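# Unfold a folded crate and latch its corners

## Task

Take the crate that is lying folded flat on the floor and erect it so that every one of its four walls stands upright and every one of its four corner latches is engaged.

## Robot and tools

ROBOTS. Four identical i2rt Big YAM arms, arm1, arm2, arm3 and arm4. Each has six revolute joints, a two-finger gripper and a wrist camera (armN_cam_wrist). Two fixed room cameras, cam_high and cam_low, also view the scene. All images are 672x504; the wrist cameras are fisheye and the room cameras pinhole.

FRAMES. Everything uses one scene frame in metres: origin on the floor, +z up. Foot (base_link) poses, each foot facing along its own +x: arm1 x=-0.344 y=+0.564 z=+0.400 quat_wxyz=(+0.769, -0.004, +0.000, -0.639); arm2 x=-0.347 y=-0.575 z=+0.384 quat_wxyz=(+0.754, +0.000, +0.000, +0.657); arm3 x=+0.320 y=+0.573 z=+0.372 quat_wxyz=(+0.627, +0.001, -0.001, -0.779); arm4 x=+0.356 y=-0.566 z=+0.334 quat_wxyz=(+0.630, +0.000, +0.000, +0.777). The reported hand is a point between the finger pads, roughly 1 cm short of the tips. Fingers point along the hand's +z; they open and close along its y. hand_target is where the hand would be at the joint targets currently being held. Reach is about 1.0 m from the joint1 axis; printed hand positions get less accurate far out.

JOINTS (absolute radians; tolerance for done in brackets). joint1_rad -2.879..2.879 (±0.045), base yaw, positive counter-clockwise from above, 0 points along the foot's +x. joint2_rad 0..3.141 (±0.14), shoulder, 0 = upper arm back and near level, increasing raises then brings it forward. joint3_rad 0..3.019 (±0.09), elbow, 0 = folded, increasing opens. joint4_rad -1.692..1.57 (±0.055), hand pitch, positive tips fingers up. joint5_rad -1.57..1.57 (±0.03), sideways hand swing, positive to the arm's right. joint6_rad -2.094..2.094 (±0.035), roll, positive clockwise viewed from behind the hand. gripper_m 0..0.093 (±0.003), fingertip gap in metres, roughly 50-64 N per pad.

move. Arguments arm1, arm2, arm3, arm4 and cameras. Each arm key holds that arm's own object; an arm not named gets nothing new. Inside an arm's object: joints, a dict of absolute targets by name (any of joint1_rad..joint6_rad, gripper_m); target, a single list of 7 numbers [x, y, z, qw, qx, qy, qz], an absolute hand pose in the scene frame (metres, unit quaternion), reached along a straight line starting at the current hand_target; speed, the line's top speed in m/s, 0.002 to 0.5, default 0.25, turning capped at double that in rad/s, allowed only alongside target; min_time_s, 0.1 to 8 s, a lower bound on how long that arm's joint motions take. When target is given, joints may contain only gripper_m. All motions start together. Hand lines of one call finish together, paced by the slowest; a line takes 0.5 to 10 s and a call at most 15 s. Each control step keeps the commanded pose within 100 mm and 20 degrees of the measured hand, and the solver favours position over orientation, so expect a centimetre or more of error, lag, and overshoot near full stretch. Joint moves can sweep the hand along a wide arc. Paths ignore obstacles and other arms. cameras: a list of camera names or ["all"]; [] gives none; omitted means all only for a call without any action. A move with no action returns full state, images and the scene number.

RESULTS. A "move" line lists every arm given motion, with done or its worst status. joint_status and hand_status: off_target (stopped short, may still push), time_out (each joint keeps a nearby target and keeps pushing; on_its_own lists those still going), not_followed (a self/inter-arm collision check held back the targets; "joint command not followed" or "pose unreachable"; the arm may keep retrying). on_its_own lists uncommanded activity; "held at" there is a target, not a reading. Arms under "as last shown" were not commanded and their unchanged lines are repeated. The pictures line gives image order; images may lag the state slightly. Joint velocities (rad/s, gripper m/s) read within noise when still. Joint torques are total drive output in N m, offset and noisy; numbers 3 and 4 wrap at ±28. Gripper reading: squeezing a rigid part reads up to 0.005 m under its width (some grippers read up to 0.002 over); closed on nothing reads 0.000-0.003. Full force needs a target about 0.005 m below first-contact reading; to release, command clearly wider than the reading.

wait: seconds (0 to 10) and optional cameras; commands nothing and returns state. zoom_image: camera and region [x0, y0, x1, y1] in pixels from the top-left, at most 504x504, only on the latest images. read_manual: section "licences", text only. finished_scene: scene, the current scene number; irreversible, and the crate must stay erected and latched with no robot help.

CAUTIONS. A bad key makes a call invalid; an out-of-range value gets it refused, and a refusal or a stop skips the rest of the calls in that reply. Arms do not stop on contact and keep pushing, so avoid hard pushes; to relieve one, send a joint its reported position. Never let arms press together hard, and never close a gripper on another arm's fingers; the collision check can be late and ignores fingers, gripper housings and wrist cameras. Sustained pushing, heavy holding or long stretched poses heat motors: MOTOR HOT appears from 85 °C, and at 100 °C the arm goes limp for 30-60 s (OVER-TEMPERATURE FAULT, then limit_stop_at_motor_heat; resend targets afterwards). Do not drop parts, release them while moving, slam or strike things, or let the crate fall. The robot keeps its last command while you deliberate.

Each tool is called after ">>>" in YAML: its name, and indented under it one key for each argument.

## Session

>>> move:
  cameras: ["cam_high", "cam_low"]

>>> zoom_image:
  camera: "cam_high"
  region: [240, 230, 440, 420]

>>> zoom_image:
  camera: "cam_low"
  region: [210, 220, 480, 390]

Scene clock: 0.00 s.
Joint torques (N m): no reading
Motor temperatures (°C): arm1=[27 28 27 26 23 23 25] | arm2=[23 24 24 24 27 26 24] | arm3=[26 24 27 23 26 23 27] | arm4=[24 26 26 29 26 24 26]
Heat: arm1: hottest joint2_rad 28 °C; arm2: hottest joint5_rad 27 °C; arm3: hottest joint3_rad 27 °C; arm4: hottest joint4_rad 29 °C.
Joint velocities: within noise
arm1.joint_positions: joint1_rad=+0.789 joint2_rad=+0.609 joint3_rad=+1.408 joint4_rad=-1.451 joint5_rad=+0.217 joint6_rad=-0.687 gripper_m=+0.09396
arm1.joint_status: not commanded
arm1.hand: x=-0.1883 y=+0.4177 z=+0.9285 quat_wxyz=(-0.292, -0.006, -0.892, +0.344) (m; scene frame)
arm1.hand_target: x=-0.1903 y=+0.4192 z=+0.9383 quat_wxyz=(-0.301, -0.007, -0.887, +0.350) (m; scene frame)
arm1.hand_status: not commanded
arm2.joint_positions: joint1_rad=-0.187 joint2_rad=+0.597 joint3_rad=+1.311 joint4_rad=-1.291 joint5_rad=+0.240 joint6_rad=-0.242 gripper_m=+0.09396
arm2.joint_status: not commanded
arm2.hand: x=-0.2313 y=-0.3616 z=+0.9012 quat_wxyz=(-0.466, +0.549, -0.680, -0.136) (m; scene frame)
arm2.hand_target: x=-0.2318 y=-0.3633 z=+0.9149 quat_wxyz=(-0.477, +0.543, -0.676, -0.143) (m; scene frame)
arm2.hand_status: not commanded
arm3.joint_positions: joint1_rad=+0.868 joint2_rad=+0.636 joint3_rad=+1.401 joint4_rad=-1.459 joint5_rad=+0.267 joint6_rad=-0.464 gripper_m=+0.09396
arm3.joint_status: not commanded
arm3.hand: x=+0.4150 y=+0.3713 z=+0.8920 quat_wxyz=(-0.249, -0.258, -0.861, +0.361) (m; scene frame)
arm3.hand_target: x=+0.4139 y=+0.3728 z=+0.9011 quat_wxyz=(-0.257, -0.258, -0.856, +0.367) (m; scene frame)
arm3.hand_status: not commanded
arm4.joint_positions: joint1_rad=-0.127 joint2_rad=+0.607 joint3_rad=+1.357 joint4_rad=-1.287 joint5_rad=+0.181 joint6_rad=-0.762 gripper_m=+0.09396
arm4.joint_status: not commanded
arm4.hand: x=+0.3685 y=-0.3250 z=+0.8718 quat_wxyz=(-0.478, +0.793, -0.350, -0.141) (m; scene frame)
arm4.hand_target: x=+0.3687 y=-0.3277 z=+0.8812 quat_wxyz=(-0.487, +0.788, -0.349, -0.145) (m; scene frame)
arm4.hand_status: not commanded
pictures: cam_high, cam_low

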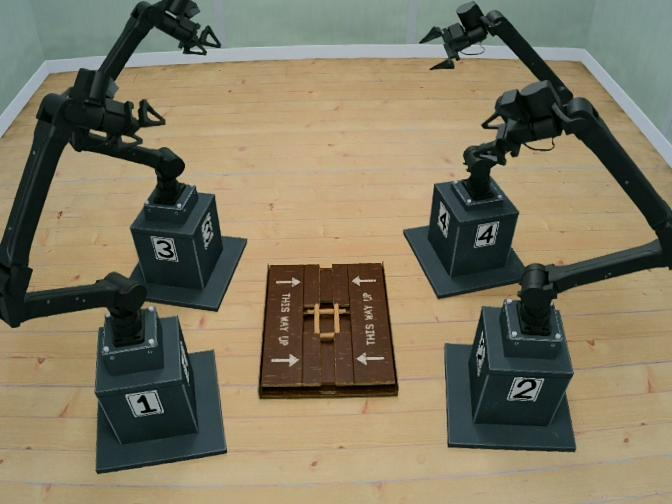

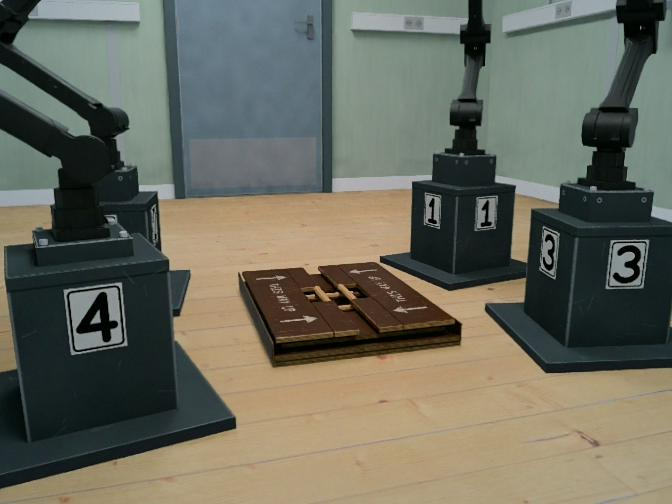

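Scaled by 2.520 from the camera's 672x504 image, which has a finer 960x720 frame.

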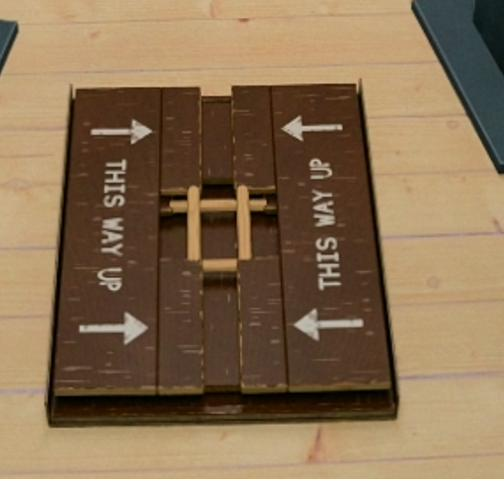

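Scaled by 1.867 from the camera's 672x504 image, which has a finer 960x720 frame.

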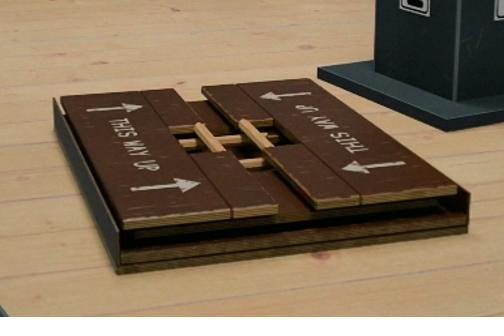

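>>> move:
  arm1: {"joints": {"joint1_rad": 0.372, "joint2_rad": 2.473, "joint3_rad": 1.687, "joint4_rad": -0.750, "joint5_rad": 0.0, "joint6_rad": -1.023, "gripper_m": 0.045}, "min_time_s": 2}
  arm4: {"joints": {"joint1_rad": 0.537, "joint2_rad": 1.951, "joint3_rad": 1.437, "joint4_rad": -1.03, "joint5_rad": 0.0, "joint6_rad": -0.836, "gripper_m": 0.045}, "min_time_s": 2}
  cameras: ["arm1_cam_wrist", "arm4_cam_wrist"]

Scene clock: 18.00 s.
Joint torques (N m): arm1=[-0.32 -26.34 7.86 0.79 -0.05 -0.06] | arm2=[-0.09 1.14 8.28 1.68 0.1 0] | arm3=[-0.5 -0.15 7.98 2.13 0.21 0.11] | arm4=[1.38 -18.37 11.71 0.24 -0.18 -0.09]
Motor temperatures (°C): arm1=[27 28 29 26 23 23 25] | arm2=[23 24 25 24 27 26 24] | arm3=[26 24 29 23 26 23 27] | arm4=[24 26 28 29 26 24 26]
Heat: arm1: hottest joint3_rad 29 °C; arm2: hottest joint5_rad 27 °C; arm3: hottest joint3_rad 29 °C; arm4: hottest joint4_rad 29 °C.
move: arm1 done; arm4 done
Joint velocities: within noise
arm1.joint_positions: joint1_rad=+0.379 joint2_rad=+2.487 joint3_rad=+1.654 joint4_rad=-0.758 joint5_rad=+0.010 joint6_rad=-1.006 gripper_m=+0.04507
arm1.joint_status: all done
arm1.hand: x=-0.0182 y=+0.0419 z=+0.1777 quat_wxyz=(+0.012, +0.000, -1.000, -0.003) (m; scene frame)
arm1.hand_target: x=-0.0066 y=+0.0259 z=+0.1874 quat_wxyz=(+0.001, +0.006, -1.000, +0.014) (m; scene frame)
arm1.hand_status: not commanded
arm2, arm3: as last shown
arm4.joint_positions: joint1_rad=+0.533 joint2_rad=+1.961 joint3_rad=+1.396 joint4_rad=-1.039 joint5_rad=+0.010 joint6_rad=-0.815 gripper_m=+0.04507
arm4.joint_status: all done
arm4.hand: x=-0.0088 y=-0.1640 z=+0.3369 quat_wxyz=(+0.009, +1.000, -0.008, +0.015) (m; scene frame)
arm4.hand_target: x=-0.0205 y=-0.1473 z=+0.3491 quat_wxyz=(-0.009, +1.000, -0.002, -0.002) (m; scene frame)
arm4.hand_status: not commanded
pictures: arm1_cam_wrist, arm4_cam_wrist

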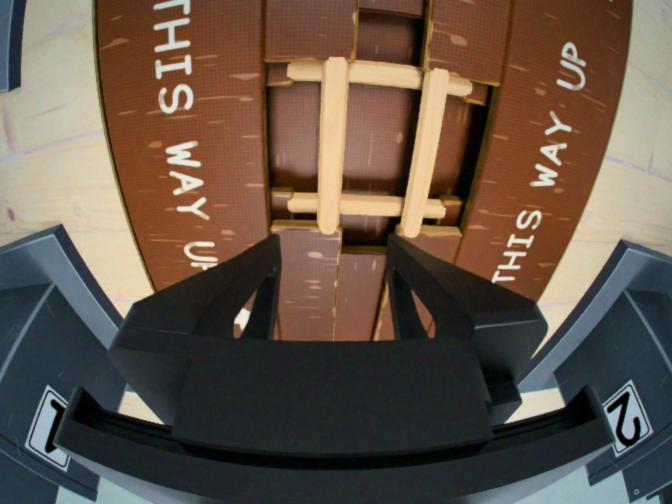

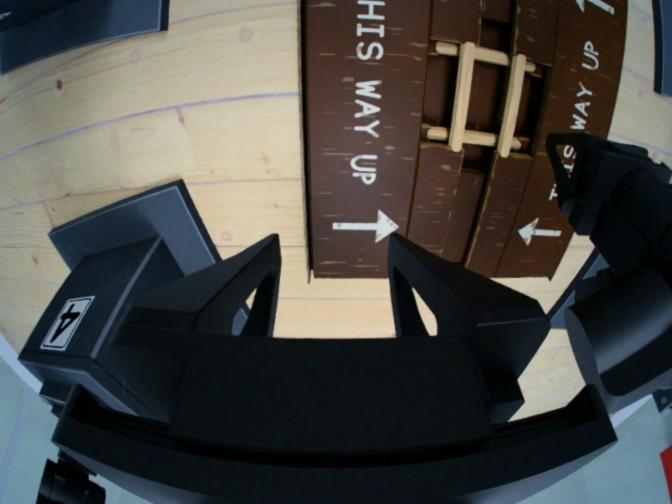

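>>> move:
  arm1: {"target": [-0.015, 0.029, 0.053, 0, -0.006, 1.0, 0], "joints": {"gripper_m": 0.045}, "speed": 0.15}
  cameras: ["arm1_cam_wrist"]

Scene clock: 28.93 s.
Joint torques (N m): arm1=[-1.55 -25.52 7.23 0.84 -0.07 -0.04] | arm2=[-0.09 1.14 8.28 1.68 0.09 0] | arm3=[-0.5 -0.38 7.82 2.07 0.21 0.08] | arm4=[1.38 -18.32 11.71 0.24 -0.18 -0.1]
Motor temperatures (°C): arm1=[27 30 29 26 23 23 25] | arm2=[23 24 26 25 27 26 24] | arm3=[26 24 30 23 26 23 27] | arm4=[24 26 29 29 26 25 26]
Heat: arm1: hottest joint2_rad 30 °C; arm2: hottest joint5_rad 27 °C; arm3: hottest joint3_rad 30 °C; arm4: hottest joint3_rad 29 °C.
move: arm1 off_target
Joint velocities: within noise
arm1.joint_positions: joint1_rad=+0.379 joint2_rad=+2.746 joint3_rad=+1.799 joint4_rad=-0.646 joint5_rad=-0.006 joint6_rad=-1.012 gripper_m=+0.04507
arm1.joint_status: all done
arm1.hand: x=-0.0168 y=+0.0428 z=+0.0568 quat_wxyz=(+0.006, +0.003, -1.000, -0.008) (m; scene frame)
arm1.hand_target: x=-0.0156 y=+0.0301 z=+0.0533 quat_wxyz=(+0.000, +0.004, -1.000, +0.000) (m; scene frame)
arm1.hand_status: off_target (0.014 m and 1.2 deg from the pose sent, 0.125 m and 1.6 deg at the start)
arm2, arm3, arm4: as last shown
pictures: arm1_cam_wrist

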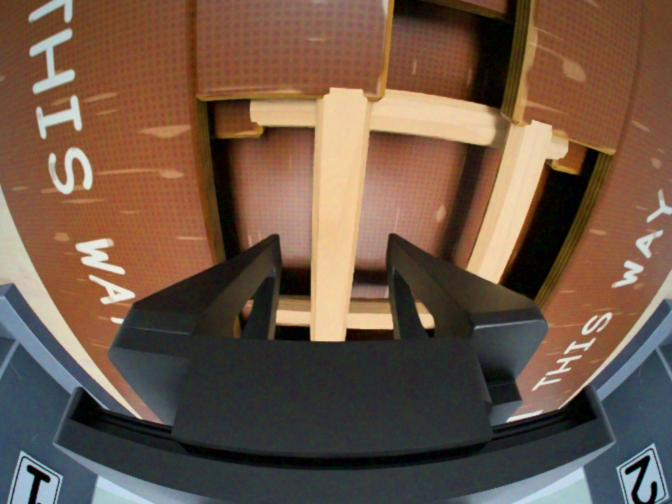

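>>> move:
  arm1: {"joints": {"gripper_m": 0.011}}

>>> move:
  arm1: {"target": [-0.014, 0.049, 0.149, 0.0013, -0.0059, 0.9763, -0.2164], "speed": 0.15}

>>> move:
  arm1: {"target": [-0.0145, 0.0906, 0.205, 0.0023, -0.0055, 0.9239, -0.3827], "speed": 0.16}
  cameras: ["cam_low"]

Scene clock: 35.53 s.
Joint torques (N m): arm1=[-1.55 -24.53 7.34 0.81 0.02 -0.01] | arm2=[-0.09 1.14 8.28 1.66 0.09 0] | arm3=[-0.44 -0.32 7.69 2.1 0.22 0.1] | arm4=[1.38 -18.32 11.7 0.24 -0.18 -0.1]
Motor temperatures (°C): arm1=[27 30 29 26 23 23 25] | arm2=[23 24 26 25 27 26 24] | arm3=[26 24 30 23 26 23 27] | arm4=[24 27 30 29 26 25 26]
Heat: arm1: hottest joint2_rad 30 °C; arm2: hottest joint5_rad 27 °C; arm3: hottest joint3_rad 30 °C; arm4: hottest joint3_rad 30 °C.
move: arm1 off_target
Joint velocities: within noise
arm1.joint_positions: joint1_rad=+0.379 joint2_rad=+2.746 joint3_rad=+1.799 joint4_rad=-0.646 joint5_rad=-0.007 joint6_rad=-1.012 gripper_m=+0.01660
arm1.joint_status: gripper_m off_target (ended at +0.01663, target +0.01100)
arm1.hand: x=-0.0165 y=+0.0429 z=+0.0568 quat_wxyz=(+0.006, +0.003, -1.000, -0.008) (m; scene frame)
arm1.hand_target: x=-0.0154 y=+0.0305 z=+0.0532 quat_wxyz=(+0.000, +0.004, -1.000, +0.000) (m; scene frame)
arm1.hand_status: not commanded
arm2, arm3, arm4: as last shown
pictures: none

Scene clock: 37.70 s.
Joint torques (N m): arm1=[-0.38 -26.99 3.21 1.4 0.8 0.07] | arm2=[-0.15 1.08 8.28 1.68 0.09 0] | arm3=[-0.44 -0.15 7.77 2 0.18 0.09] | arm4=[1.38 -18.32 11.7 0.23 -0.18 -0.09]
Motor temperatures (°C): arm1=[27 30 29 26 23 23 25] | arm2=[23 24 26 25 27 26 24] | arm3=[26 24 30 23 26 23 27] | arm4=[24 27 30 29 26 25 26]
Heat: arm1: hottest joint2_rad 30 °C; arm2: hottest joint5_rad 27 °C; arm3: hottest joint3_rad 30 °C; arm4: hottest joint3_rad 30 °C.
move: arm1 off_target
Joint velocities: within noise
arm1.joint_positions: joint1_rad=+0.456 joint2_rad=+2.493 joint3_rad=+1.350 joint4_rad=-0.098 joint5_rad=+0.221 joint6_rad=-0.975 gripper_m=+0.01634
arm1.joint_status: not commanded
arm1.hand: x=-0.0168 y=+0.0572 z=+0.1278 quat_wxyz=(-0.003, +0.005, -0.980, +0.199) (m; scene frame)
arm1.hand_target: x=-0.0124 y=+0.0487 z=+0.1479 quat_wxyz=(-0.006, +0.006, -0.977, +0.215) (m; scene frame)
arm1.hand_status: off_target (0.023 m and 2.1 deg from the pose sent, 0.092 m and 26.0 deg at the start)
arm2, arm3, arm4: as last shown
pictures: none

Scene clock: 39.53 s.
Joint torques (N m): arm1=[-0.03 -24.7 1.91 2.4 1.15 -0.07] | arm2=[-0.09 1.08 8.28 1.68 0.09 0] | arm3=[-0.97 -0.44 7.86 2.03 0.2 0.1] | arm4=[1.38 -18.26 11.71 0.24 -0.18 -0.09]
Motor temperatures (°C): arm1=[27 30 29 26 23 23 25] | arm2=[23 24 26 25 27 26 24] | arm3=[26 24 30 23 26 23 27] | arm4=[24 27 30 29 26 25 26]
Heat: arm1: hottest joint2_rad 30 °C; arm2: hottest joint5_rad 27 °C; arm3: hottest joint3_rad 30 °C; arm4: hottest joint3_rad 30 °C.
move: arm1 off_target
Joint velocities: within noise
arm1.joint_positions: joint1_rad=+0.567 joint2_rad=+2.375 joint3_rad=+1.055 joint4_rad=+0.347 joint5_rad=+0.471 joint6_rad=-0.972 gripper_m=+0.01622
arm1.joint_status: not commanded
arm1.hand: x=-0.0174 y=+0.0955 z=+0.1857 quat_wxyz=(-0.002, +0.003, -0.931, +0.366) (m; scene frame)
arm1.hand_target: x=-0.0155 y=+0.0892 z=+0.2041 quat_wxyz=(-0.001, +0.006, -0.924, +0.383) (m; scene frame)
arm1.hand_status: off_target (0.020 m and 2.1 deg from the pose sent, 0.084 m and 22.1 deg at the start)
arm2, arm3, arm4: as last shown
pictures: cam_low

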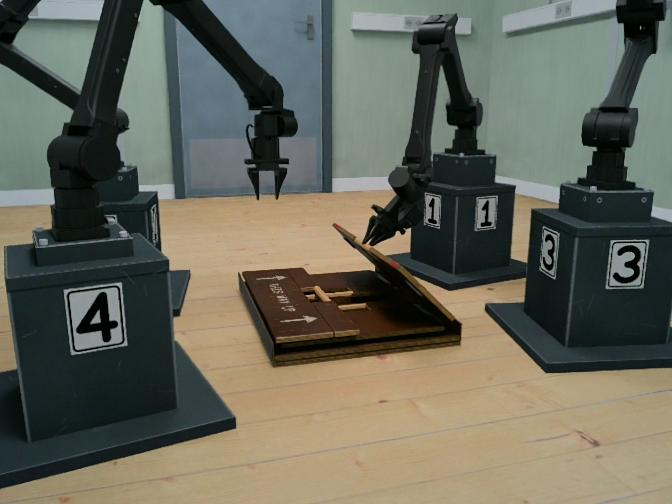

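>>> move:
  arm1: {"target": [-0.019, 0.146, 0.235, 0.0032, -0.0051, 0.8434, -0.5373], "speed": 0.16}
  arm4: {"target": [-0.026, -0.006, 0.14, 0, 1.0, 0.006, 0], "speed": 0.2}

>>> move:
  arm1: {"target": [-0.0205, 0.2, 0.2495, 0.0037, -0.0048, 0.7934, -0.6088], "speed": 0.12}
  arm4: {"target": [-0.027, -0.007, 0.058, 0, 1.0, 0.006, 0], "speed": 0.12}
  cameras: ["arm4_cam_wrist", "cam_high"]

Scene clock: 43.20 s.
Joint torques (N m): arm1=[-0.97 -19.96 0.59 3.63 1.51 -0.03] | arm2=[-0.09 1.03 8.28 1.66 0.09 0] | arm3=[-0.73 0.15 7.79 2.07 0.19 0.14] | arm4=[1.14 -22.07 10.93 -0.54 -0.24 -0.1]
Motor temperatures (°C): arm1=[27 30 29 26 23 23 25] | arm2=[23 24 26 25 27 26 24] | arm3=[26 24 30 24 26 23 27] | arm4=[24 27 30 29 26 25 26]
Heat: arm1: hottest joint2_rad 30 °C; arm2: hottest joint5_rad 27 °C; arm3: hottest joint3_rad 30 °C; arm4: hottest joint3_rad 30 °C.
move: arm1 off_target; arm4 off_target
Joint velocities: within noise
arm1.joint_positions: joint1_rad=+0.711 joint2_rad=+2.413 joint3_rad=+0.865 joint4_rad=+0.879 joint5_rad=+0.743 joint6_rad=-1.074 gripper_m=+0.01608
arm1.joint_status: not commanded
arm1.hand: x=-0.0156 y=+0.1479 z=+0.2249 quat_wxyz=(-0.007, +0.012, -0.852, +0.523) (m; scene frame)
arm1.hand_target: x=-0.0182 y=+0.1444 z=+0.2360 quat_wxyz=(-0.004, +0.006, -0.843, +0.538) (m; scene frame)
arm1.hand_status: off_target (0.011 m and 2.1 deg from the pose sent, 0.071 m and 22.1 deg at the start)
arm2, arm3: as last shown
arm4.joint_positions: joint1_rad=+0.396 joint2_rad=+2.522 joint3_rad=+1.850 joint4_rad=-0.904 joint5_rad=+0.000 joint6_rad=-0.963 gripper_m=+0.04507
arm4.joint_status: not commanded
arm4.hand: x=-0.0224 y=-0.0170 z=+0.1434 quat_wxyz=(+0.002, +1.000, -0.002, +0.002) (m; scene frame)
arm4.hand_target: x=-0.0252 y=-0.0087 z=+0.1389 quat_wxyz=(+0.001, +1.000, +0.004, -0.001) (m; scene frame)
arm4.hand_status: off_target (0.012 m and 1.0 deg from the pose sent, 0.253 m and 2.5 deg at the start)
pictures: none

Scene clock: 44.83 s.
Joint torques (N m): arm1=[0.5 -19.02 -0.98 3.71 1.31 -0.03] | arm2=[-0.03 1.14 8.28 1.68 0.09 0] | arm3=[-1.03 -0.09 7.62 2.06 0.24 0.11] | arm4=[1.49 -22.36 10.28 0.18 -0.16 -0.1]
Motor temperatures (°C): arm1=[27 31 29 26 23 23 25] | arm2=[23 24 26 25 27 26 24] | arm3=[26 24 30 24 26 23 27] | arm4=[24 27 30 29 26 25 26]
Heat: arm1: hottest joint2_rad 31 °C; arm2: hottest joint5_rad 27 °C; arm3: hottest joint3_rad 30 °C; arm4: hottest joint3_rad 30 °C.
move: arm1 off_target; arm4 off_target
Joint velocities: within noise
arm1.joint_positions: joint1_rad=+0.833 joint2_rad=+2.495 joint3_rad=+0.802 joint4_rad=+1.195 joint5_rad=+0.933 joint6_rad=-1.161 gripper_m=+0.01561
arm1.joint_status: not commanded
arm1.hand: x=-0.0146 y=+0.1948 z=+0.2407 quat_wxyz=(-0.005, +0.012, -0.799, +0.601) (m; scene frame)
arm1.hand_target: x=-0.0165 y=+0.1961 z=+0.2508 quat_wxyz=(-0.004, +0.006, -0.791, +0.611) (m; scene frame)
arm1.hand_status: off_target (0.012 m and 1.5 deg from the pose sent, 0.058 m and 11.9 deg at the start)
arm2, arm3: as last shown
arm4.joint_positions: joint1_rad=+0.395 joint2_rad=+2.679 joint3_rad=+1.931 joint4_rad=-0.841 joint5_rad=+0.000 joint6_rad=-0.964 gripper_m=+0.04507
arm4.joint_status: not commanded
arm4.hand: x=-0.0213 y=-0.0167 z=+0.0654 quat_wxyz=(+0.007, +1.000, -0.002, +0.005) (m; scene frame)
arm4.hand_target: x=-0.0255 y=-0.0073 z=+0.0588 quat_wxyz=(+0.000, +1.000, +0.005, +0.000) (m; scene frame)
arm4.hand_status: off_target (0.013 m and 1.4 deg from the pose sent, 0.086 m and 1.0 deg at the start)
pictures: arm4_cam_wrist, cam_high

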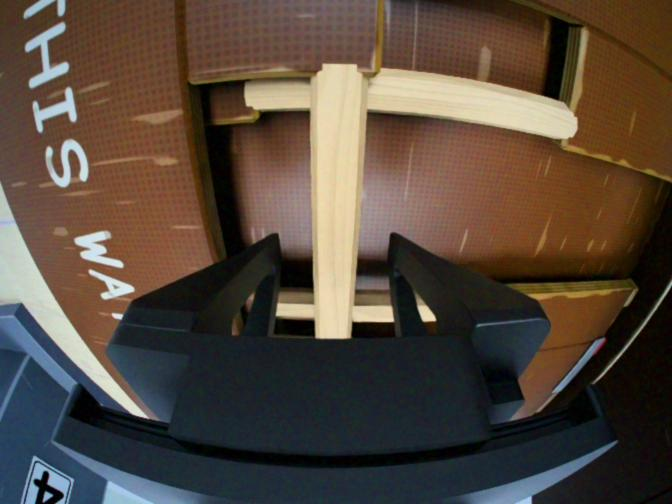

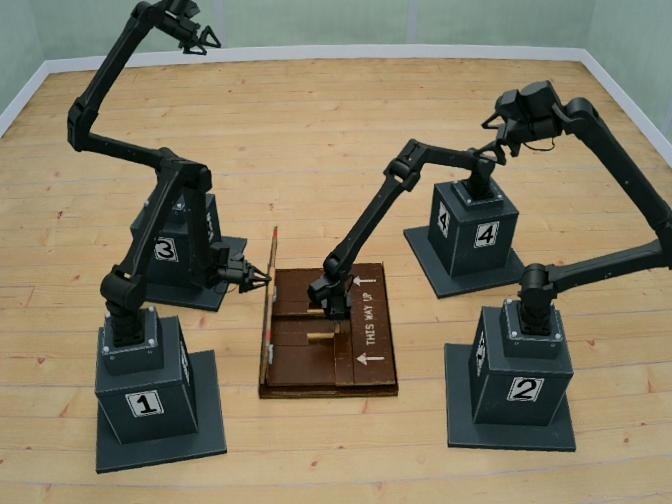

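>>> move:
  arm1: {"target": [-0.023, 0.2423, 0.2455, 0.0039, -0.0046, 0.766, -0.6428], "speed": 0.06}
  arm4: {"target": [-0.028, -0.007, 0.05, 0, 1, 0.006, 0], "speed": 0.08}
  cameras: ["arm4_cam_wrist", "cam_low"]

>>> move:
  arm4: {"joints": {"gripper_m": 0.011}}
  cameras: ["arm4_cam_wrist"]

Scene clock: 56.37 s.
Joint torques (N m): arm1=[0.67 -17.61 -2.81 3.48 1.56 0.18] | arm2=[-0.09 1.14 8.29 1.68 0.09 0] | arm3=[-1.2 -0.21 7.65 2.06 0.2 0.11] | arm4=[1.73 -22.07 10.52 0.27 -0.17 -0.09]
Motor temperatures (°C): arm1=[27 31 29 26 24 23 26] | arm2=[23 24 27 25 27 26 24] | arm3=[26 24 31 24 26 23 27] | arm4=[24 28 30 29 26 25 26]
Heat: arm1: hottest joint2_rad 31 °C; arm2: hottest joint3_rad 27 °C; arm3: hottest joint3_rad 31 °C; arm4: hottest joint3_rad 30 °C.
move: arm1 off_target; arm4 off_target
Joint velocities: within noise
arm1.joint_positions: joint1_rad=+0.924 joint2_rad=+2.567 joint3_rad=+0.790 joint4_rad=+1.385 joint5_rad=+1.059 joint6_rad=-1.207 gripper_m=+0.01516
arm1.joint_status: not commanded
arm1.hand: x=-0.0139 y=+0.2285 z=+0.2446 quat_wxyz=(-0.009, +0.001, -0.769, +0.640) (m; scene frame)
arm1.hand_target: x=-0.0255 y=+0.2386 z=+0.2460 quat_wxyz=(-0.001, +0.000, -0.766, +0.643) (m; scene frame)
arm1.hand_status: off_target (0.017 m and 0.8 deg from the pose sent, 0.048 m and 6.2 deg at the start)
arm2.joint_positions: joint1_rad=-0.187 joint2_rad=+0.597 joint3_rad=+1.311 joint4_rad=-1.291 joint5_rad=+0.240 joint6_rad=-0.242 gripper_m=+0.09396
arm2.joint_status: not commanded
arm2.hand: x=-0.2313 y=-0.3616 z=+0.9012 quat_wxyz=(-0.466, +0.549, -0.680, -0.136) (m; scene frame)
arm2.hand_target: x=-0.2318 y=-0.3633 z=+0.9149 quat_wxyz=(-0.477, +0.543, -0.676, -0.143) (m; scene frame)
arm2.hand_status: not commanded
arm3.joint_positions: joint1_rad=+0.868 joint2_rad=+0.636 joint3_rad=+1.401 joint4_rad=-1.459 joint5_rad=+0.267 joint6_rad=-0.464 gripper_m=+0.09396
arm3.joint_status: not commanded
arm3.hand: x=+0.4150 y=+0.3713 z=+0.8920 quat_wxyz=(-0.249, -0.258, -0.861, +0.361) (m; scene frame)
arm3.hand_target: x=+0.4139 y=+0.3728 z=+0.9011 quat_wxyz=(-0.257, -0.258, -0.856, +0.367) (m; scene frame)
arm3.hand_status: not commanded
arm4.joint_positions: joint1_rad=+0.395 joint2_rad=+2.693 joint3_rad=+1.946 joint4_rad=-0.838 joint5_rad=+0.000 joint6_rad=-0.964 gripper_m=+0.04507
arm4.joint_status: not commanded
arm4.hand: x=-0.0230 y=-0.0143 z=+0.0607 quat_wxyz=(+0.005, +1.000, -0.002, +0.004) (m; scene frame)
arm4.hand_target: x=-0.0276 y=-0.0074 z=+0.0498 quat_wxyz=(-0.001, +1.000, +0.006, +0.000) (m; scene frame)
arm4.hand_status: off_target (0.014 m and 1.2 deg from the pose sent, 0.019 m and 1.4 deg at the start)
pictures: arm4_cam_wrist, cam_low

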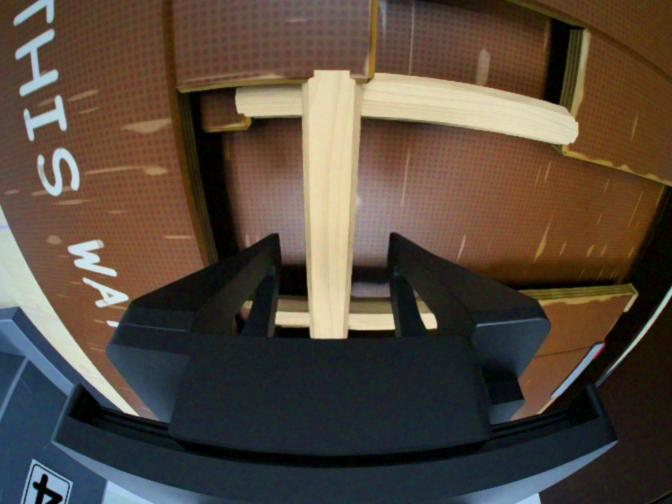

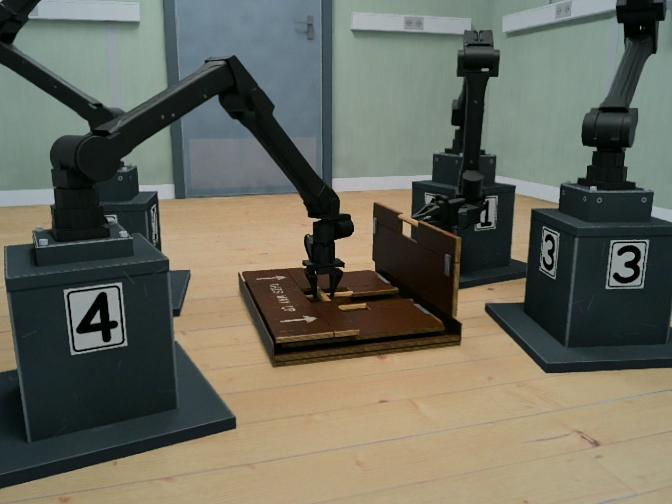

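Scene clock: 56.97 s.
Joint torques (N m): arm1=[0.85 -17.14 -2.82 3.63 1.57 0.12] | arm2=[-0.03 1.08 8.28 1.69 0.09 0] | arm3=[-0.67 -0.03 7.76 2.07 0.21 0.1] | arm4=[1.55 -22.01 10.45 0.38 -0.19 -0.1]
Motor temperatures (°C): arm1=[27 31 29 26 24 23 26] | arm2=[23 24 27 25 27 26 24] | arm3=[26 24 31 24 26 23 27] | arm4=[24 28 30 29 26 25 26]
Heat: arm1: hottest joint2_rad 31 °C; arm2: hottest joint3_rad 27 °C; arm3: hottest joint3_rad 31 °C; arm4: hottest joint3_rad 30 °C.
move: arm4 off_target
Joint velocities: within noise
arm1.joint_positions: joint1_rad=+0.924 joint2_rad=+2.567 joint3_rad=+0.790 joint4_rad=+1.385 joint5_rad=+1.059 joint6_rad=-1.209 gripper_m=+0.01515
arm1.joint_status: not commanded
arm1.hand: x=-0.0139 y=+0.2285 z=+0.2446 quat_wxyz=(-0.008, +0.002, -0.769, +0.640) (m; scene frame)
arm1.hand_target: x=-0.0255 y=+0.2386 z=+0.2460 quat_wxyz=(-0.001, +0.001, -0.766, +0.643) (m; scene frame)
arm1.hand_status: not commanded
arm2, arm3: as last shown
arm4.joint_positions: joint1_rad=+0.395 joint2_rad=+2.693 joint3_rad=+1.946 joint4_rad=-0.841 joint5_rad=-0.007 joint6_rad=-0.964 gripper_m=+0.01663
arm4.joint_status: gripper_m off_target (ended at +0.01666, target +0.01100)
arm4.hand: x=-0.0237 y=-0.0157 z=+0.0608 quat_wxyz=(+0.009, +1.000, -0.002, +0.002) (m; scene frame)
arm4.hand_target: x=-0.0287 y=-0.0083 z=+0.0498 quat_wxyz=(+0.002, +1.000, +0.006, -0.003) (m; scene frame)
arm4.hand_status: not commanded
pictures: arm4_cam_wrist

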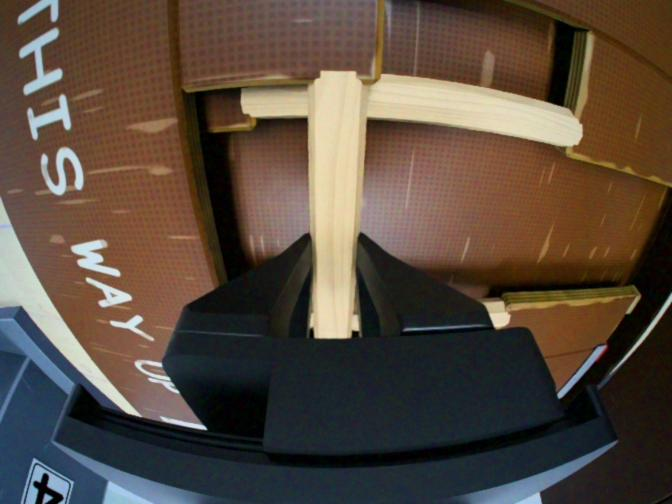

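>>> move:
  arm4: {"target": [-0.0295, -0.0257, 0.151, -0.2164, 0.9763, 0.0059, -0.0013], "speed": 0.13}
  cameras: ["arm4_cam_wrist"]

>>> move:
  arm4: {"target": [-0.0255, -0.0647, 0.207, -0.3827, 0.9239, 0.0055, -0.0023], "speed": 0.14}

>>> move:
  arm4: {"target": [-0.0195, -0.1207, 0.239, -0.5373, 0.8434, 0.0051, -0.0032], "speed": 0.14}

>>> move:
  arm4: {"target": [-0.0165, -0.1707, 0.252, -0.6157, 0.788, 0.0047, -0.0037], "speed": 0.12}
  cameras: ["cam_low"]

Scene clock: 62.27 s.
Joint torques (N m): arm1=[1.14 -17.61 -3.02 3.63 1.56 0.15] | arm2=[-0.15 1.14 8.28 1.66 0.09 0] | arm3=[-0.79 -0.56 7.95 1.92 0.22 0.15] | arm4=[2.43 -24.41 5.76 0.96 0.4 -0.01]
Motor temperatures (°C): arm1=[27 31 29 26 24 23 26] | arm2=[23 24 27 25 27 26 24] | arm3=[26 24 31 24 26 23 27] | arm4=[24 29 30 29 26 25 27]
Heat: arm1: hottest joint2_rad 31 °C; arm2: hottest joint3_rad 27 °C; arm3: hottest joint3_rad 31 °C; arm4: hottest joint3_rad 30 °C.
move: arm4 off_target
Joint velocities: within noise
arm1, arm2, arm3: as last shown
arm4.joint_positions: joint1_rad=+0.476 joint2_rad=+2.410 joint3_rad=+1.491 joint4_rad=-0.328 joint5_rad=+0.255 joint6_rad=-0.930 gripper_m=+0.01664
arm4.joint_status: not commanded
arm4.hand: x=-0.0249 y=-0.0286 z=+0.1335 quat_wxyz=(-0.203, +0.979, +0.001, +0.001) (m; scene frame)
arm4.hand_target: x=-0.0321 y=-0.0259 z=+0.1504 quat_wxyz=(-0.217, +0.976, +0.008, -0.003) (m; scene frame)
arm4.hand_status: off_target (0.018 m and 1.7 deg from the pose sent, 0.091 m and 26.0 deg at the start)
pictures: arm4_cam_wrist

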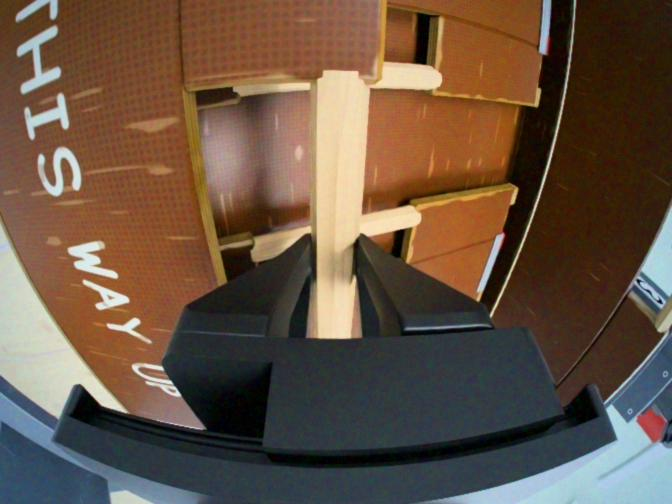

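Scene clock: 64.23 s.
Joint torques (N m): arm1=[0.62 -17.79 -2.8 3.58 1.58 0.11] | arm2=[-0.09 1.14 8.28 1.68 0.09 0] | arm3=[-0.44 0.03 7.75 2.09 0.23 0.11] | arm4=[2.26 -21.89 4.64 1.55 0.54 -0.17]
Motor temperatures (°C): arm1=[27 31 29 26 24 23 26] | arm2=[23 24 27 25 27 26 24] | arm3=[26 24 31 24 26 23 27] | arm4=[24 29 30 29 26 25 27]
Heat: arm1: hottest joint2_rad 31 °C; arm2: hottest joint3_rad 27 °C; arm3: hottest joint3_rad 31 °C; arm4: hottest joint3_rad 30 °C.
move: arm4 off_target
Joint velocities: within noise
arm1, arm2, arm3: as last shown
arm4.joint_positions: joint1_rad=+0.579 joint2_rad=+2.260 joint3_rad=+1.182 joint4_rad=+0.098 joint5_rad=+0.505 joint6_rad=-0.935 gripper_m=+0.01664
arm4.joint_status: not commanded
arm4.hand: x=-0.0245 y=-0.0670 z=+0.1895 quat_wxyz=(-0.370, +0.929, -0.003, -0.003) (m; scene frame)
arm4.hand_target: x=-0.0282 y=-0.0666 z=+0.2055 quat_wxyz=(-0.382, +0.924, +0.009, -0.003) (m; scene frame)
arm4.hand_status: off_target (0.018 m and 1.9 deg from the pose sent, 0.082 m and 21.6 deg at the start)
pictures: none

Scene clock: 66.30 s.
Joint torques (N m): arm1=[1.38 -17.26 -2.81 3.44 1.54 0.15] | arm2=[-0.03 1.08 8.27 1.69 0.1 0] | arm3=[-0.26 -0.38 7.8 2.03 0.2 0.12] | arm4=[1.44 -18.32 3.21 2.76 1.09 -0.19]
Motor temperatures (°C): arm1=[27 31 29 26 25 23 26] | arm2=[23 24 27 25 27 26 24] | arm3=[26 24 31 24 25 23 27] | arm4=[24 29 29 29 27 25 27]
Heat: arm1: hottest joint2_rad 31 °C; arm2: hottest joint3_rad 27 °C; arm3: hottest joint3_rad 31 °C; arm4: hottest joint2_rad 29 °C.
move: arm4 off_target
Joint velocities: within noise
arm1, arm2, arm3: as last shown
arm4.joint_positions: joint1_rad=+0.709 joint2_rad=+2.237 joint3_rad=+0.951 joint4_rad=+0.615 joint5_rad=+0.764 joint6_rad=-1.050 gripper_m=+0.01664
arm4.joint_status: not commanded
arm4.hand: x=-0.0251 y=-0.1219 z=+0.2297 quat_wxyz=(-0.525, +0.851, +0.005, -0.013) (m; scene frame)
arm4.hand_target: x=-0.0197 y=-0.1189 z=+0.2401 quat_wxyz=(-0.538, +0.843, +0.006, -0.003) (m; scene frame)
arm4.hand_status: off_target (0.011 m and 2.0 deg from the pose sent, 0.073 m and 21.6 deg at the start)
pictures: none

Scene clock: 68.00 s.
Joint torques (N m): arm1=[1.32 -17.03 -2.91 3.62 1.53 0.11] | arm2=[-0.03 1.08 8.27 1.68 0.09 0] | arm3=[-0.85 -0.32 7.73 1.98 0.22 0.1] | arm4=[1.73 -17.26 1.29 3.04 1.25 -0.11]
Motor temperatures (°C): arm1=[27 31 29 26 25 23 26] | arm2=[23 24 27 25 27 26 24] | arm3=[26 24 31 24 25 23 27] | arm4=[24 29 29 29 27 25 27]
Heat: arm1: hottest joint2_rad 31 °C; arm2: hottest joint3_rad 27 °C; arm3: hottest joint3_rad 31 °C; arm4: hottest joint2_rad 29 °C.
move: arm4 off_target
Joint velocities: within noise
arm1, arm2, arm3: as last shown
arm4.joint_positions: joint1_rad=+0.814 joint2_rad=+2.300 joint3_rad=+0.859 joint4_rad=+0.979 joint5_rad=+0.930 joint6_rad=-1.176 gripper_m=+0.01664
arm4.joint_status: not commanded
arm4.hand: x=-0.0259 y=-0.1682 z=+0.2437 quat_wxyz=(-0.605, +0.796, +0.010, -0.016) (m; scene frame)
arm4.hand_target: x=-0.0174 y=-0.1695 z=+0.2527 quat_wxyz=(-0.616, +0.788, +0.005, -0.004) (m; scene frame)
arm4.hand_status: off_target (0.013 m and 2.1 deg from the pose sent, 0.054 m and 12.7 deg at the start)
pictures: cam_low

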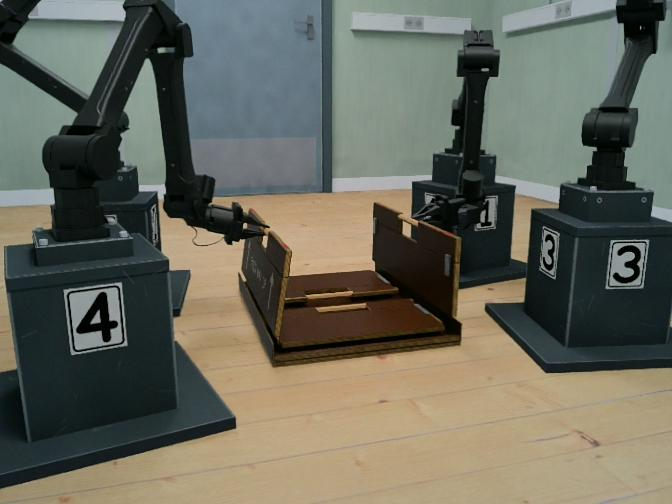

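>>> move:
  arm4: {"target": [-0.0135, -0.2067, 0.253, -0.6428, 0.766, 0.0046, -0.0039], "speed": 0.06}
  arm2: {"joints": {"joint1_rad": -0.318, "joint2_rad": 2.38, "joint3_rad": 1.7, "joint4_rad": -0.89, "joint5_rad": 0, "joint6_rad": -0.47, "gripper_m": 0.045}, "min_time_s": 2.5}
  cameras: ["arm2_cam_wrist", "cam_high"]

>>> move:
  arm2: {"target": [-0.077, 0.022, 0.1, 0, 0.7113, -0.7029, 0], "speed": 0.15}
  cameras: ["arm2_cam_wrist"]

Scene clock: 72.73 s.
Joint torques (N m): arm1=[1.2 -17.03 -2.8 3.49 1.58 0.12] | arm2=[-1.38 -25.64 7.53 0.55 -0.15 -0.12] | arm3=[-0.79 0.09 7.87 2.13 0.22 0.09] | arm4=[2.26 -16.56 0.03 3.32 1.49 -0.08]
Motor temperatures (°C): arm1=[27 30 29 26 25 23 26] | arm2=[23 24 27 25 27 26 24] | arm3=[26 24 31 24 25 23 27] | arm4=[24 29 29 29 28 25 27]
Heat: arm1: hottest joint2_rad 30 °C; arm2: hottest joint3_rad 27 °C; arm3: hottest joint3_rad 31 °C; arm4: hottest joint2_rad 29 °C.
move: arm2 done; arm4 off_target
Joint velocities: within noise
arm1, arm3: as last shown
arm2.joint_positions: joint1_rad=-0.312 joint2_rad=+2.412 joint3_rad=+1.667 joint4_rad=-0.898 joint5_rad=+0.011 joint6_rad=-0.453 gripper_m=+0.04513
arm2.joint_status: all done
arm2.hand: x=-0.0793 y=-0.0244 z=+0.2104 quat_wxyz=(+0.032, +0.709, -0.705, +0.017) (m; scene frame)
arm2.hand_target: x=-0.0653 y=-0.0035 z=+0.2320 quat_wxyz=(+0.003, +0.710, -0.704, +0.006) (m; scene frame)
arm2.hand_status: not commanded
arm4.joint_positions: joint1_rad=+0.883 joint2_rad=+2.341 joint3_rad=+0.822 joint4_rad=+1.138 joint5_rad=+1.018 joint6_rad=-1.228 gripper_m=+0.01659
arm4.joint_status: not commanded
arm4.hand: x=-0.0255 y=-0.1999 z=+0.2461 quat_wxyz=(-0.634, +0.773, +0.010, -0.017) (m; scene frame)
arm4.hand_target: x=-0.0148 y=-0.2050 z=+0.2537 quat_wxyz=(-0.643, +0.766, +0.004, -0.004) (m; scene frame)
arm4.hand_status: off_target (0.015 m and 2.1 deg from the pose sent, 0.041 m and 5.7 deg at the start)
pictures: arm2_cam_wrist, cam_high

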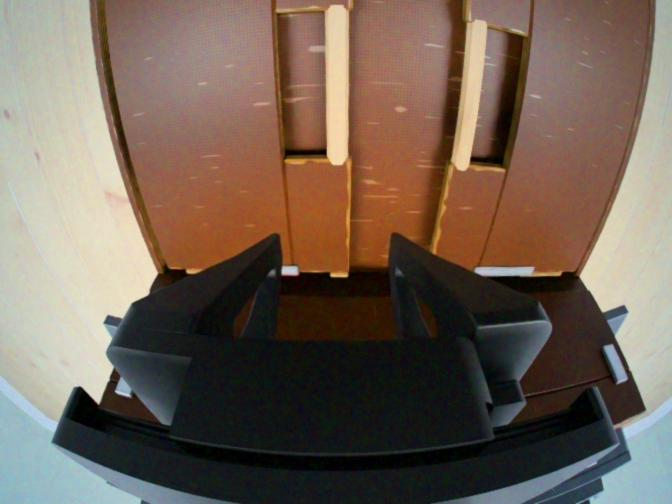

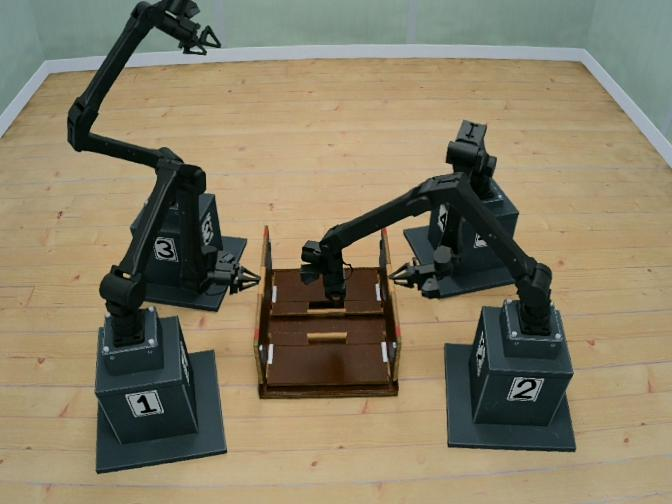

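Scene clock: 74.53 s.
Joint torques (N m): arm1=[1.14 -17.61 -2.96 3.56 1.57 0.11] | arm2=[0.85 -24.82 7.35 0.58 -0.13 0.06] | arm3=[-0.79 0.15 7.77 1.99 0.21 0.1] | arm4=[2.26 -16.62 0.05 3.32 1.49 -0.07]
Motor temperatures (°C): arm1=[27 30 29 26 25 23 26] | arm2=[23 25 27 25 27 26 24] | arm3=[26 24 31 24 25 23 27] | arm4=[24 29 29 29 28 25 27]
Heat: arm1: hottest joint2_rad 30 °C; arm2: hottest joint3_rad 27 °C; arm3: hottest joint3_rad 31 °C; arm4: hottest joint2_rad 29 °C.
move: arm2 off_target
Joint velocities: within noise
arm1, arm3, arm4: as last shown
arm2.joint_positions: joint1_rad=-0.286 joint2_rad=+2.668 joint3_rad=+1.831 joint4_rad=-0.771 joint5_rad=+0.002 joint6_rad=-0.452 gripper_m=+0.04513
arm2.joint_status: not commanded
arm2.hand: x=-0.0852 y=+0.0051 z=+0.0956 quat_wxyz=(+0.017, +0.718, -0.696, +0.008) (m; scene frame)
arm2.hand_target: x=-0.0821 y=+0.0233 z=+0.1005 quat_wxyz=(+0.000, +0.717, -0.697, +0.000) (m; scene frame)
arm2.hand_status: off_target (0.019 m and 2.4 deg from the pose sent, 0.120 m and 4.2 deg at the start)
pictures: arm2_cam_wrist

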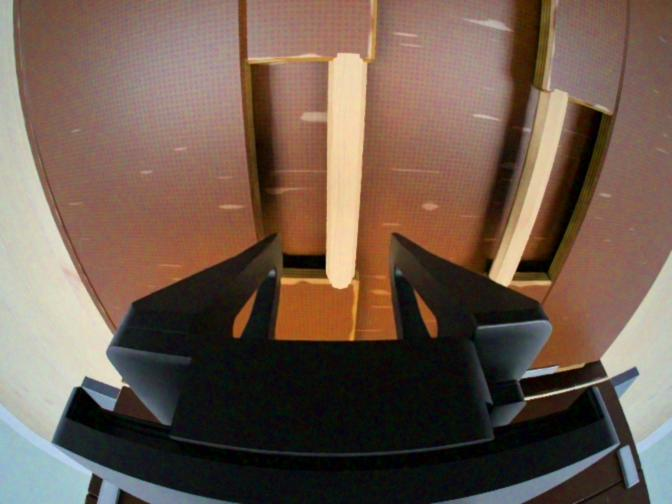

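>>> move:
  arm2: {"target": [-0.075, 0.019, 0.04, 0, 0.7113, -0.7029, 0], "speed": 0.1}
  cameras: ["arm2_cam_wrist"]

>>> move:
  arm2: {"joints": {"gripper_m": 0.011}}
  cameras: ["arm2_cam_wrist"]

Scene clock: 80.70 s.
Joint torques (N m): arm1=[1.14 -17.55 -2.89 3.48 1.56 0.1] | arm2=[-0.62 -25.35 6.98 0.62 -0.15 0.06] | arm3=[-0.56 0.32 7.69 2.06 0.2 0.15] | arm4=[2.2 -16.62 0.05 3.32 1.5 -0.08]
Motor temperatures (°C): arm1=[27 30 29 26 25 23 26] | arm2=[23 26 27 25 27 26 24] | arm3=[26 24 32 24 25 23 27] | arm4=[24 30 28 29 29 25 27]
Heat: arm1: hottest joint2_rad 30 °C; arm2: hottest joint3_rad 27 °C; arm3: hottest joint3_rad 32 °C; arm4: hottest joint2_rad 30 °C.
move: arm2 off_target
Joint velocities: within noise
arm1, arm4: as last shown
arm2.joint_positions: joint1_rad=-0.286 joint2_rad=+2.802 joint3_rad=+1.915 joint4_rad=-0.726 joint5_rad=+0.002 joint6_rad=-0.447 gripper_m=+0.04513
arm2.joint_status: not commanded
arm2.hand: x=-0.0867 y=+0.0018 z=+0.0335 quat_wxyz=(+0.019, +0.716, -0.698, +0.008) (m; scene frame)
arm2.hand_target: x=-0.0756 y=+0.0177 z=+0.0398 quat_wxyz=(+0.000, +0.711, -0.703, +0.000) (m; scene frame)
arm2.hand_status: off_target (0.022 m and 2.5 deg from the pose sent, 0.058 m and 2.4 deg at the start)
arm3.joint_positions: joint1_rad=+0.868 joint2_rad=+0.636 joint3_rad=+1.401 joint4_rad=-1.459 joint5_rad=+0.267 joint6_rad=-0.464 gripper_m=+0.09396
arm3.joint_status: not commanded
arm3.hand: x=+0.4150 y=+0.3713 z=+0.8920 quat_wxyz=(-0.249, -0.258, -0.861, +0.361) (m; scene frame)
arm3.hand_target: x=+0.4139 y=+0.3728 z=+0.9011 quat_wxyz=(-0.257, -0.258, -0.856, +0.367) (m; scene frame)
arm3.hand_status: not commanded
pictures: arm2_cam_wrist

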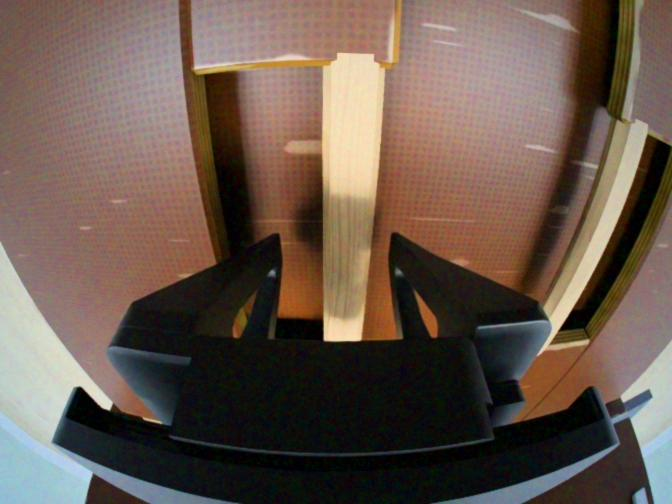

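Scene clock: 81.43 s.
Joint torques (N m): arm1=[0.79 -17.32 -2.93 3.49 1.57 0.15] | arm2=[-0.44 -25.35 6.91 0.49 -0.17 0.04] | arm3=[-0.5 0.32 7.84 2.07 0.23 0.13] | arm4=[2.2 -16.56 0.06 3.32 1.49 -0.07]
Motor temperatures (°C): arm1=[27 30 29 26 25 23 26] | arm2=[23 26 27 25 27 26 24] | arm3=[26 24 32 24 25 23 27] | arm4=[24 30 28 29 29 25 27]
Heat: arm1: hottest joint2_rad 30 °C; arm2: hottest joint3_rad 27 °C; arm3: hottest joint3_rad 32 °C; arm4: hottest joint2_rad 30 °C.
move: arm2 off_target
Joint velocities: within noise
arm1.joint_positions: joint1_rad=+0.924 joint2_rad=+2.567 joint3_rad=+0.790 joint4_rad=+1.385 joint5_rad=+1.059 joint6_rad=-1.209 gripper_m=+0.01515
arm1.joint_status: not commanded
arm1.hand: x=-0.0139 y=+0.2285 z=+0.2446 quat_wxyz=(-0.008, +0.002, -0.769, +0.640) (m; scene frame)
arm1.hand_target: x=-0.0255 y=+0.2386 z=+0.2460 quat_wxyz=(-0.001, +0.001, -0.766, +0.643) (m; scene frame)
arm1.hand_status: not commanded
arm2.joint_positions: joint1_rad=-0.292 joint2_rad=+2.802 joint3_rad=+1.917 joint4_rad=-0.722 joint5_rad=+0.002 joint6_rad=-0.438 gripper_m=+0.01706
arm2.joint_status: gripper_m off_target (ended at +0.01709, target +0.01100)
arm2.hand: x=-0.0823 y=+0.0019 z=+0.0338 quat_wxyz=(+0.016, +0.711, -0.703, +0.007) (m; scene frame)
arm2.hand_target: x=-0.0728 y=+0.0168 z=+0.0399 quat_wxyz=(+0.000, +0.707, -0.707, +0.000) (m; scene frame)
arm2.hand_status: not commanded
arm3, arm4: as last shown
pictures: arm2_cam_wrist

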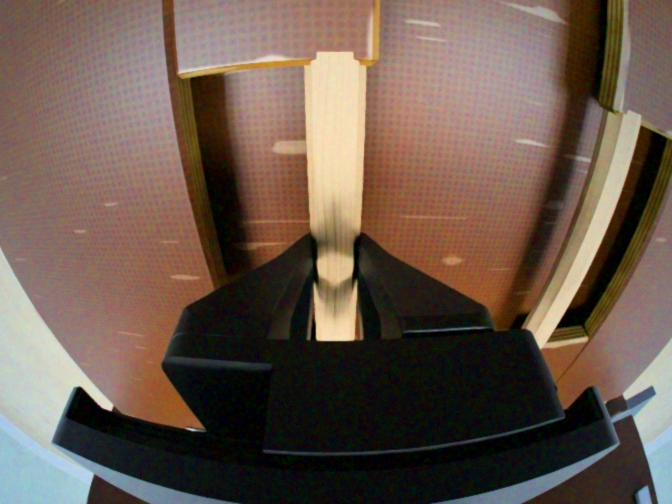

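>>> move:
  arm2: {"target": [-0.0953, 0.0149, 0.1364, -0.1539, 0.6944, -0.6862, 0.1521], "speed": 0.13}

>>> move:
  arm2: {"target": [-0.1368, 0.01, 0.1964, -0.2722, 0.6572, -0.6494, 0.269], "speed": 0.14}

>>> move:
  arm2: {"target": [-0.1919, 0.0064, 0.2366, -0.3663, 0.6096, -0.6024, 0.362], "speed": 0.14}
  cameras: ["cam_high"]

>>> move:
  arm2: {"target": [-0.2515, 0.0, 0.2544, -0.4181, 0.5754, -0.5686, 0.4132], "speed": 0.12}
  cameras: ["cam_high", "arm2_cam_wrist"]

Scene clock: 91.87 s.
Joint torques (N m): arm1=[0.38 -16.85 -2.78 3.58 1.57 0.16] | arm2=[0.79 -27.69 3.99 0.53 1.03 0.05] | arm3=[-0.44 -0.15 7.84 2.14 0.21 0.1] | arm4=[2.2 -16.62 0.05 3.33 1.49 -0.08]
Motor temperatures (°C): arm1=[27 30 28 26 25 23 26] | arm2=[23 27 27 24 27 26 25] | arm3=[26 24 32 24 25 23 27] | arm4=[24 30 28 29 30 25 27]
Heat: arm1: hottest joint2_rad 30 °C; arm2: hottest joint2_rad 27 °C; arm3: hottest joint3_rad 32 °C; arm4: hottest joint2_rad 30 °C.
move: arm2 off_target
Joint velocities: within noise
arm1, arm3, arm4: as last shown
arm2.joint_positions: joint1_rad=-0.167 joint2_rad=+2.591 joint3_rad=+1.637 joint4_rad=-0.513 joint5_rad=+0.389 joint6_rad=-0.337 gripper_m=+0.01706
arm2.joint_status: not commanded
arm2.hand: x=-0.0960 y=+0.0019 z=+0.1097 quat_wxyz=(-0.132, +0.697, -0.688, +0.150) (m; scene frame)
arm2.hand_target: x=-0.0952 y=+0.0157 z=+0.1355 quat_wxyz=(-0.153, +0.694, -0.687, +0.149) (m; scene frame)
arm2.hand_status: off_target (0.030 m and 2.5 deg from the pose sent, 0.104 m and 25.8 deg at the start)
pictures: none

Scene clock: 93.70 s.
Joint torques (N m): arm1=[0.67 -17.08 -2.92 3.6 1.56 0.15] | arm2=[0.79 -26.05 3.85 0.53 1.29 0.07] | arm3=[-0.73 -0.15 7.73 2.06 0.18 0.12] | arm4=[2.2 -16.62 0.05 3.32 1.49 -0.08]
Motor temperatures (°C): arm1=[27 30 28 26 26 23 26] | arm2=[23 27 27 24 27 26 25] | arm3=[26 24 32 24 25 23 27] | arm4=[24 30 28 29 30 25 27]
Heat: arm1: hottest joint2_rad 30 °C; arm2: hottest joint2_rad 27 °C; arm3: hottest joint3_rad 32 °C; arm4: hottest joint2_rad 30 °C.
move: arm2 off_target
Joint velocities: within noise
arm1, arm3, arm4: as last shown
arm2.joint_positions: joint1_rad=-0.019 joint2_rad=+2.489 joint3_rad=+1.509 joint4_rad=-0.459 joint5_rad=+0.754 joint6_rad=-0.228 gripper_m=+0.01706
arm2.joint_status: not commanded
arm2.hand: x=-0.1353 y=+0.0022 z=+0.1747 quat_wxyz=(-0.257, +0.663, -0.649, +0.270) (m; scene frame)
arm2.hand_target: x=-0.1376 y=+0.0110 z=+0.1954 quat_wxyz=(-0.273, +0.658, -0.648, +0.269) (m; scene frame)
arm2.hand_status: off_target (0.023 m and 1.9 deg from the pose sent, 0.096 m and 22.0 deg at the start)
pictures: none

Scene clock: 95.53 s.
Joint torques (N m): arm1=[0.15 -17.49 -2.92 3.56 1.52 0.17] | arm2=[0.62 -25.05 4.53 -0.68 1.18 0.22] | arm3=[-0.5 -0.09 7.71 1.98 0.23 0.11] | arm4=[2.26 -16.62 0.05 3.32 1.5 -0.08]
Motor temperatures (°C): arm1=[27 30 28 26 26 23 26] | arm2=[23 27 27 24 27 26 25] | arm3=[26 24 32 24 25 23 27] | arm4=[24 30 28 29 30 25 27]
Heat: arm1: hottest joint2_rad 30 °C; arm2: hottest joint2_rad 27 °C; arm3: hottest joint3_rad 32 °C; arm4: hottest joint2_rad 30 °C.
move: arm2 off_target
Joint velocities: within noise
arm1, arm3, arm4: as last shown
arm2.joint_positions: joint1_rad=+0.129 joint2_rad=+2.478 joint3_rad=+1.495 joint4_rad=-0.551 joint5_rad=+1.070 joint6_rad=-0.058 gripper_m=+0.01706
arm2.joint_status: not commanded
arm2.hand: x=-0.1890 y=+0.0032 z=+0.2193 quat_wxyz=(-0.360, +0.617, -0.599, +0.361) (m; scene frame)
arm2.hand_target: x=-0.1919 y=+0.0090 z=+0.2365 quat_wxyz=(-0.369, +0.611, -0.600, +0.361) (m; scene frame)
arm2.hand_status: off_target (0.018 m and 1.1 deg from the pose sent, 0.084 m and 18.3 deg at the start)
pictures: cam_high

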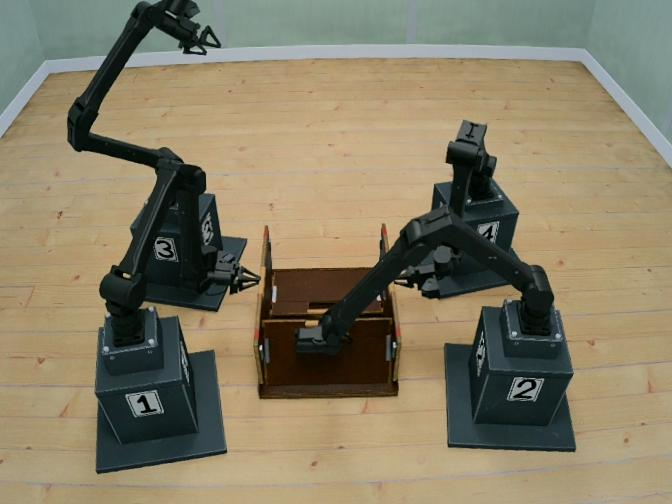

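Scene clock: 97.53 s.
Joint torques (N m): arm1=[1.2 -17.49 -2.82 3.58 1.22 0.12] | arm2=[0.79 -24.82 4.1 -1.66 1 0.55] | arm3=[-0.38 -0.32 7.73 2 0.17 0.14] | arm4=[2.26 -16.5 0.16 3.11 1.41 -0.08]
Motor temperatures (°C): arm1=[27 30 28 26 26 23 26] | arm2=[23 27 27 24 27 26 25] | arm3=[26 24 32 24 25 23 27] | arm4=[24 30 27 29 30 25 27]
Heat: arm1: hottest joint2_rad 30 °C; arm2: hottest joint2_rad 27 °C; arm3: hottest joint3_rad 32 °C; arm4: hottest joint2_rad 30 °C.
move: arm2 off_target
Joint velocities: within noise
arm1.joint_positions: joint1_rad=+0.921 joint2_rad=+2.568 joint3_rad=+0.790 joint4_rad=+1.387 joint5_rad=+1.067 joint6_rad=-1.209 gripper_m=+0.01515
arm1.joint_status: not commanded
arm1.hand: x=-0.0165 y=+0.2275 z=+0.2446 quat_wxyz=(-0.005, -0.002, -0.768, +0.641) (m; scene frame)
arm1.hand_target: x=-0.0260 y=+0.2381 z=+0.2461 quat_wxyz=(-0.001, +0.000, -0.766, +0.643) (m; scene frame)
arm1.hand_status: not commanded
arm2.joint_positions: joint1_rad=+0.244 joint2_rad=+2.533 joint3_rad=+1.602 joint4_rad=-0.930 joint5_rad=+1.229 joint6_rad=+0.297 gripper_m=+0.01706
arm2.joint_status: not commanded
arm2.hand: x=-0.2432 y=+0.0009 z=+0.2425 quat_wxyz=(-0.412, +0.579, -0.570, +0.413) (m; scene frame)
arm2.hand_target: x=-0.2482 y=+0.0000 z=+0.2544 quat_wxyz=(-0.418, +0.574, -0.570, +0.413) (m; scene frame)
arm2.hand_status: off_target (0.014 m and 0.9 deg from the pose sent, 0.072 m and 10.7 deg at the start)
arm3: as last shown
arm4.joint_positions: joint1_rad=+0.881 joint2_rad=+2.341 joint3_rad=+0.816 joint4_rad=+1.143 joint5_rad=+1.019 joint6_rad=-1.228 gripper_m=+0.01659
arm4.joint_status: not commanded
arm4.hand: x=-0.0225 y=-0.2004 z=+0.2459 quat_wxyz=(-0.634, +0.773, +0.009, -0.016) (m; scene frame)
arm4.hand_target: x=-0.0128 y=-0.2053 z=+0.2530 quat_wxyz=(-0.642, +0.766, +0.005, -0.003) (m; scene frame)
arm4.hand_status: not commanded
pictures: arm2_cam_wrist, cam_high

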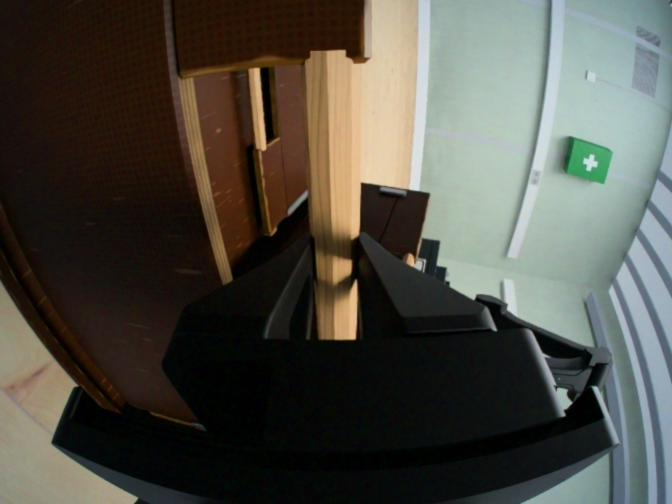

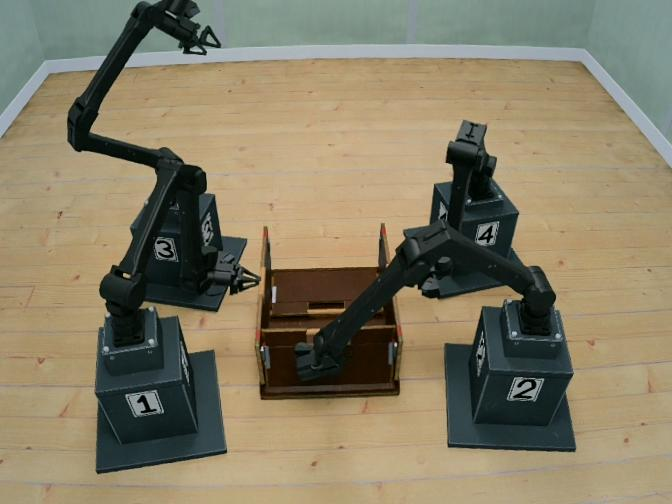

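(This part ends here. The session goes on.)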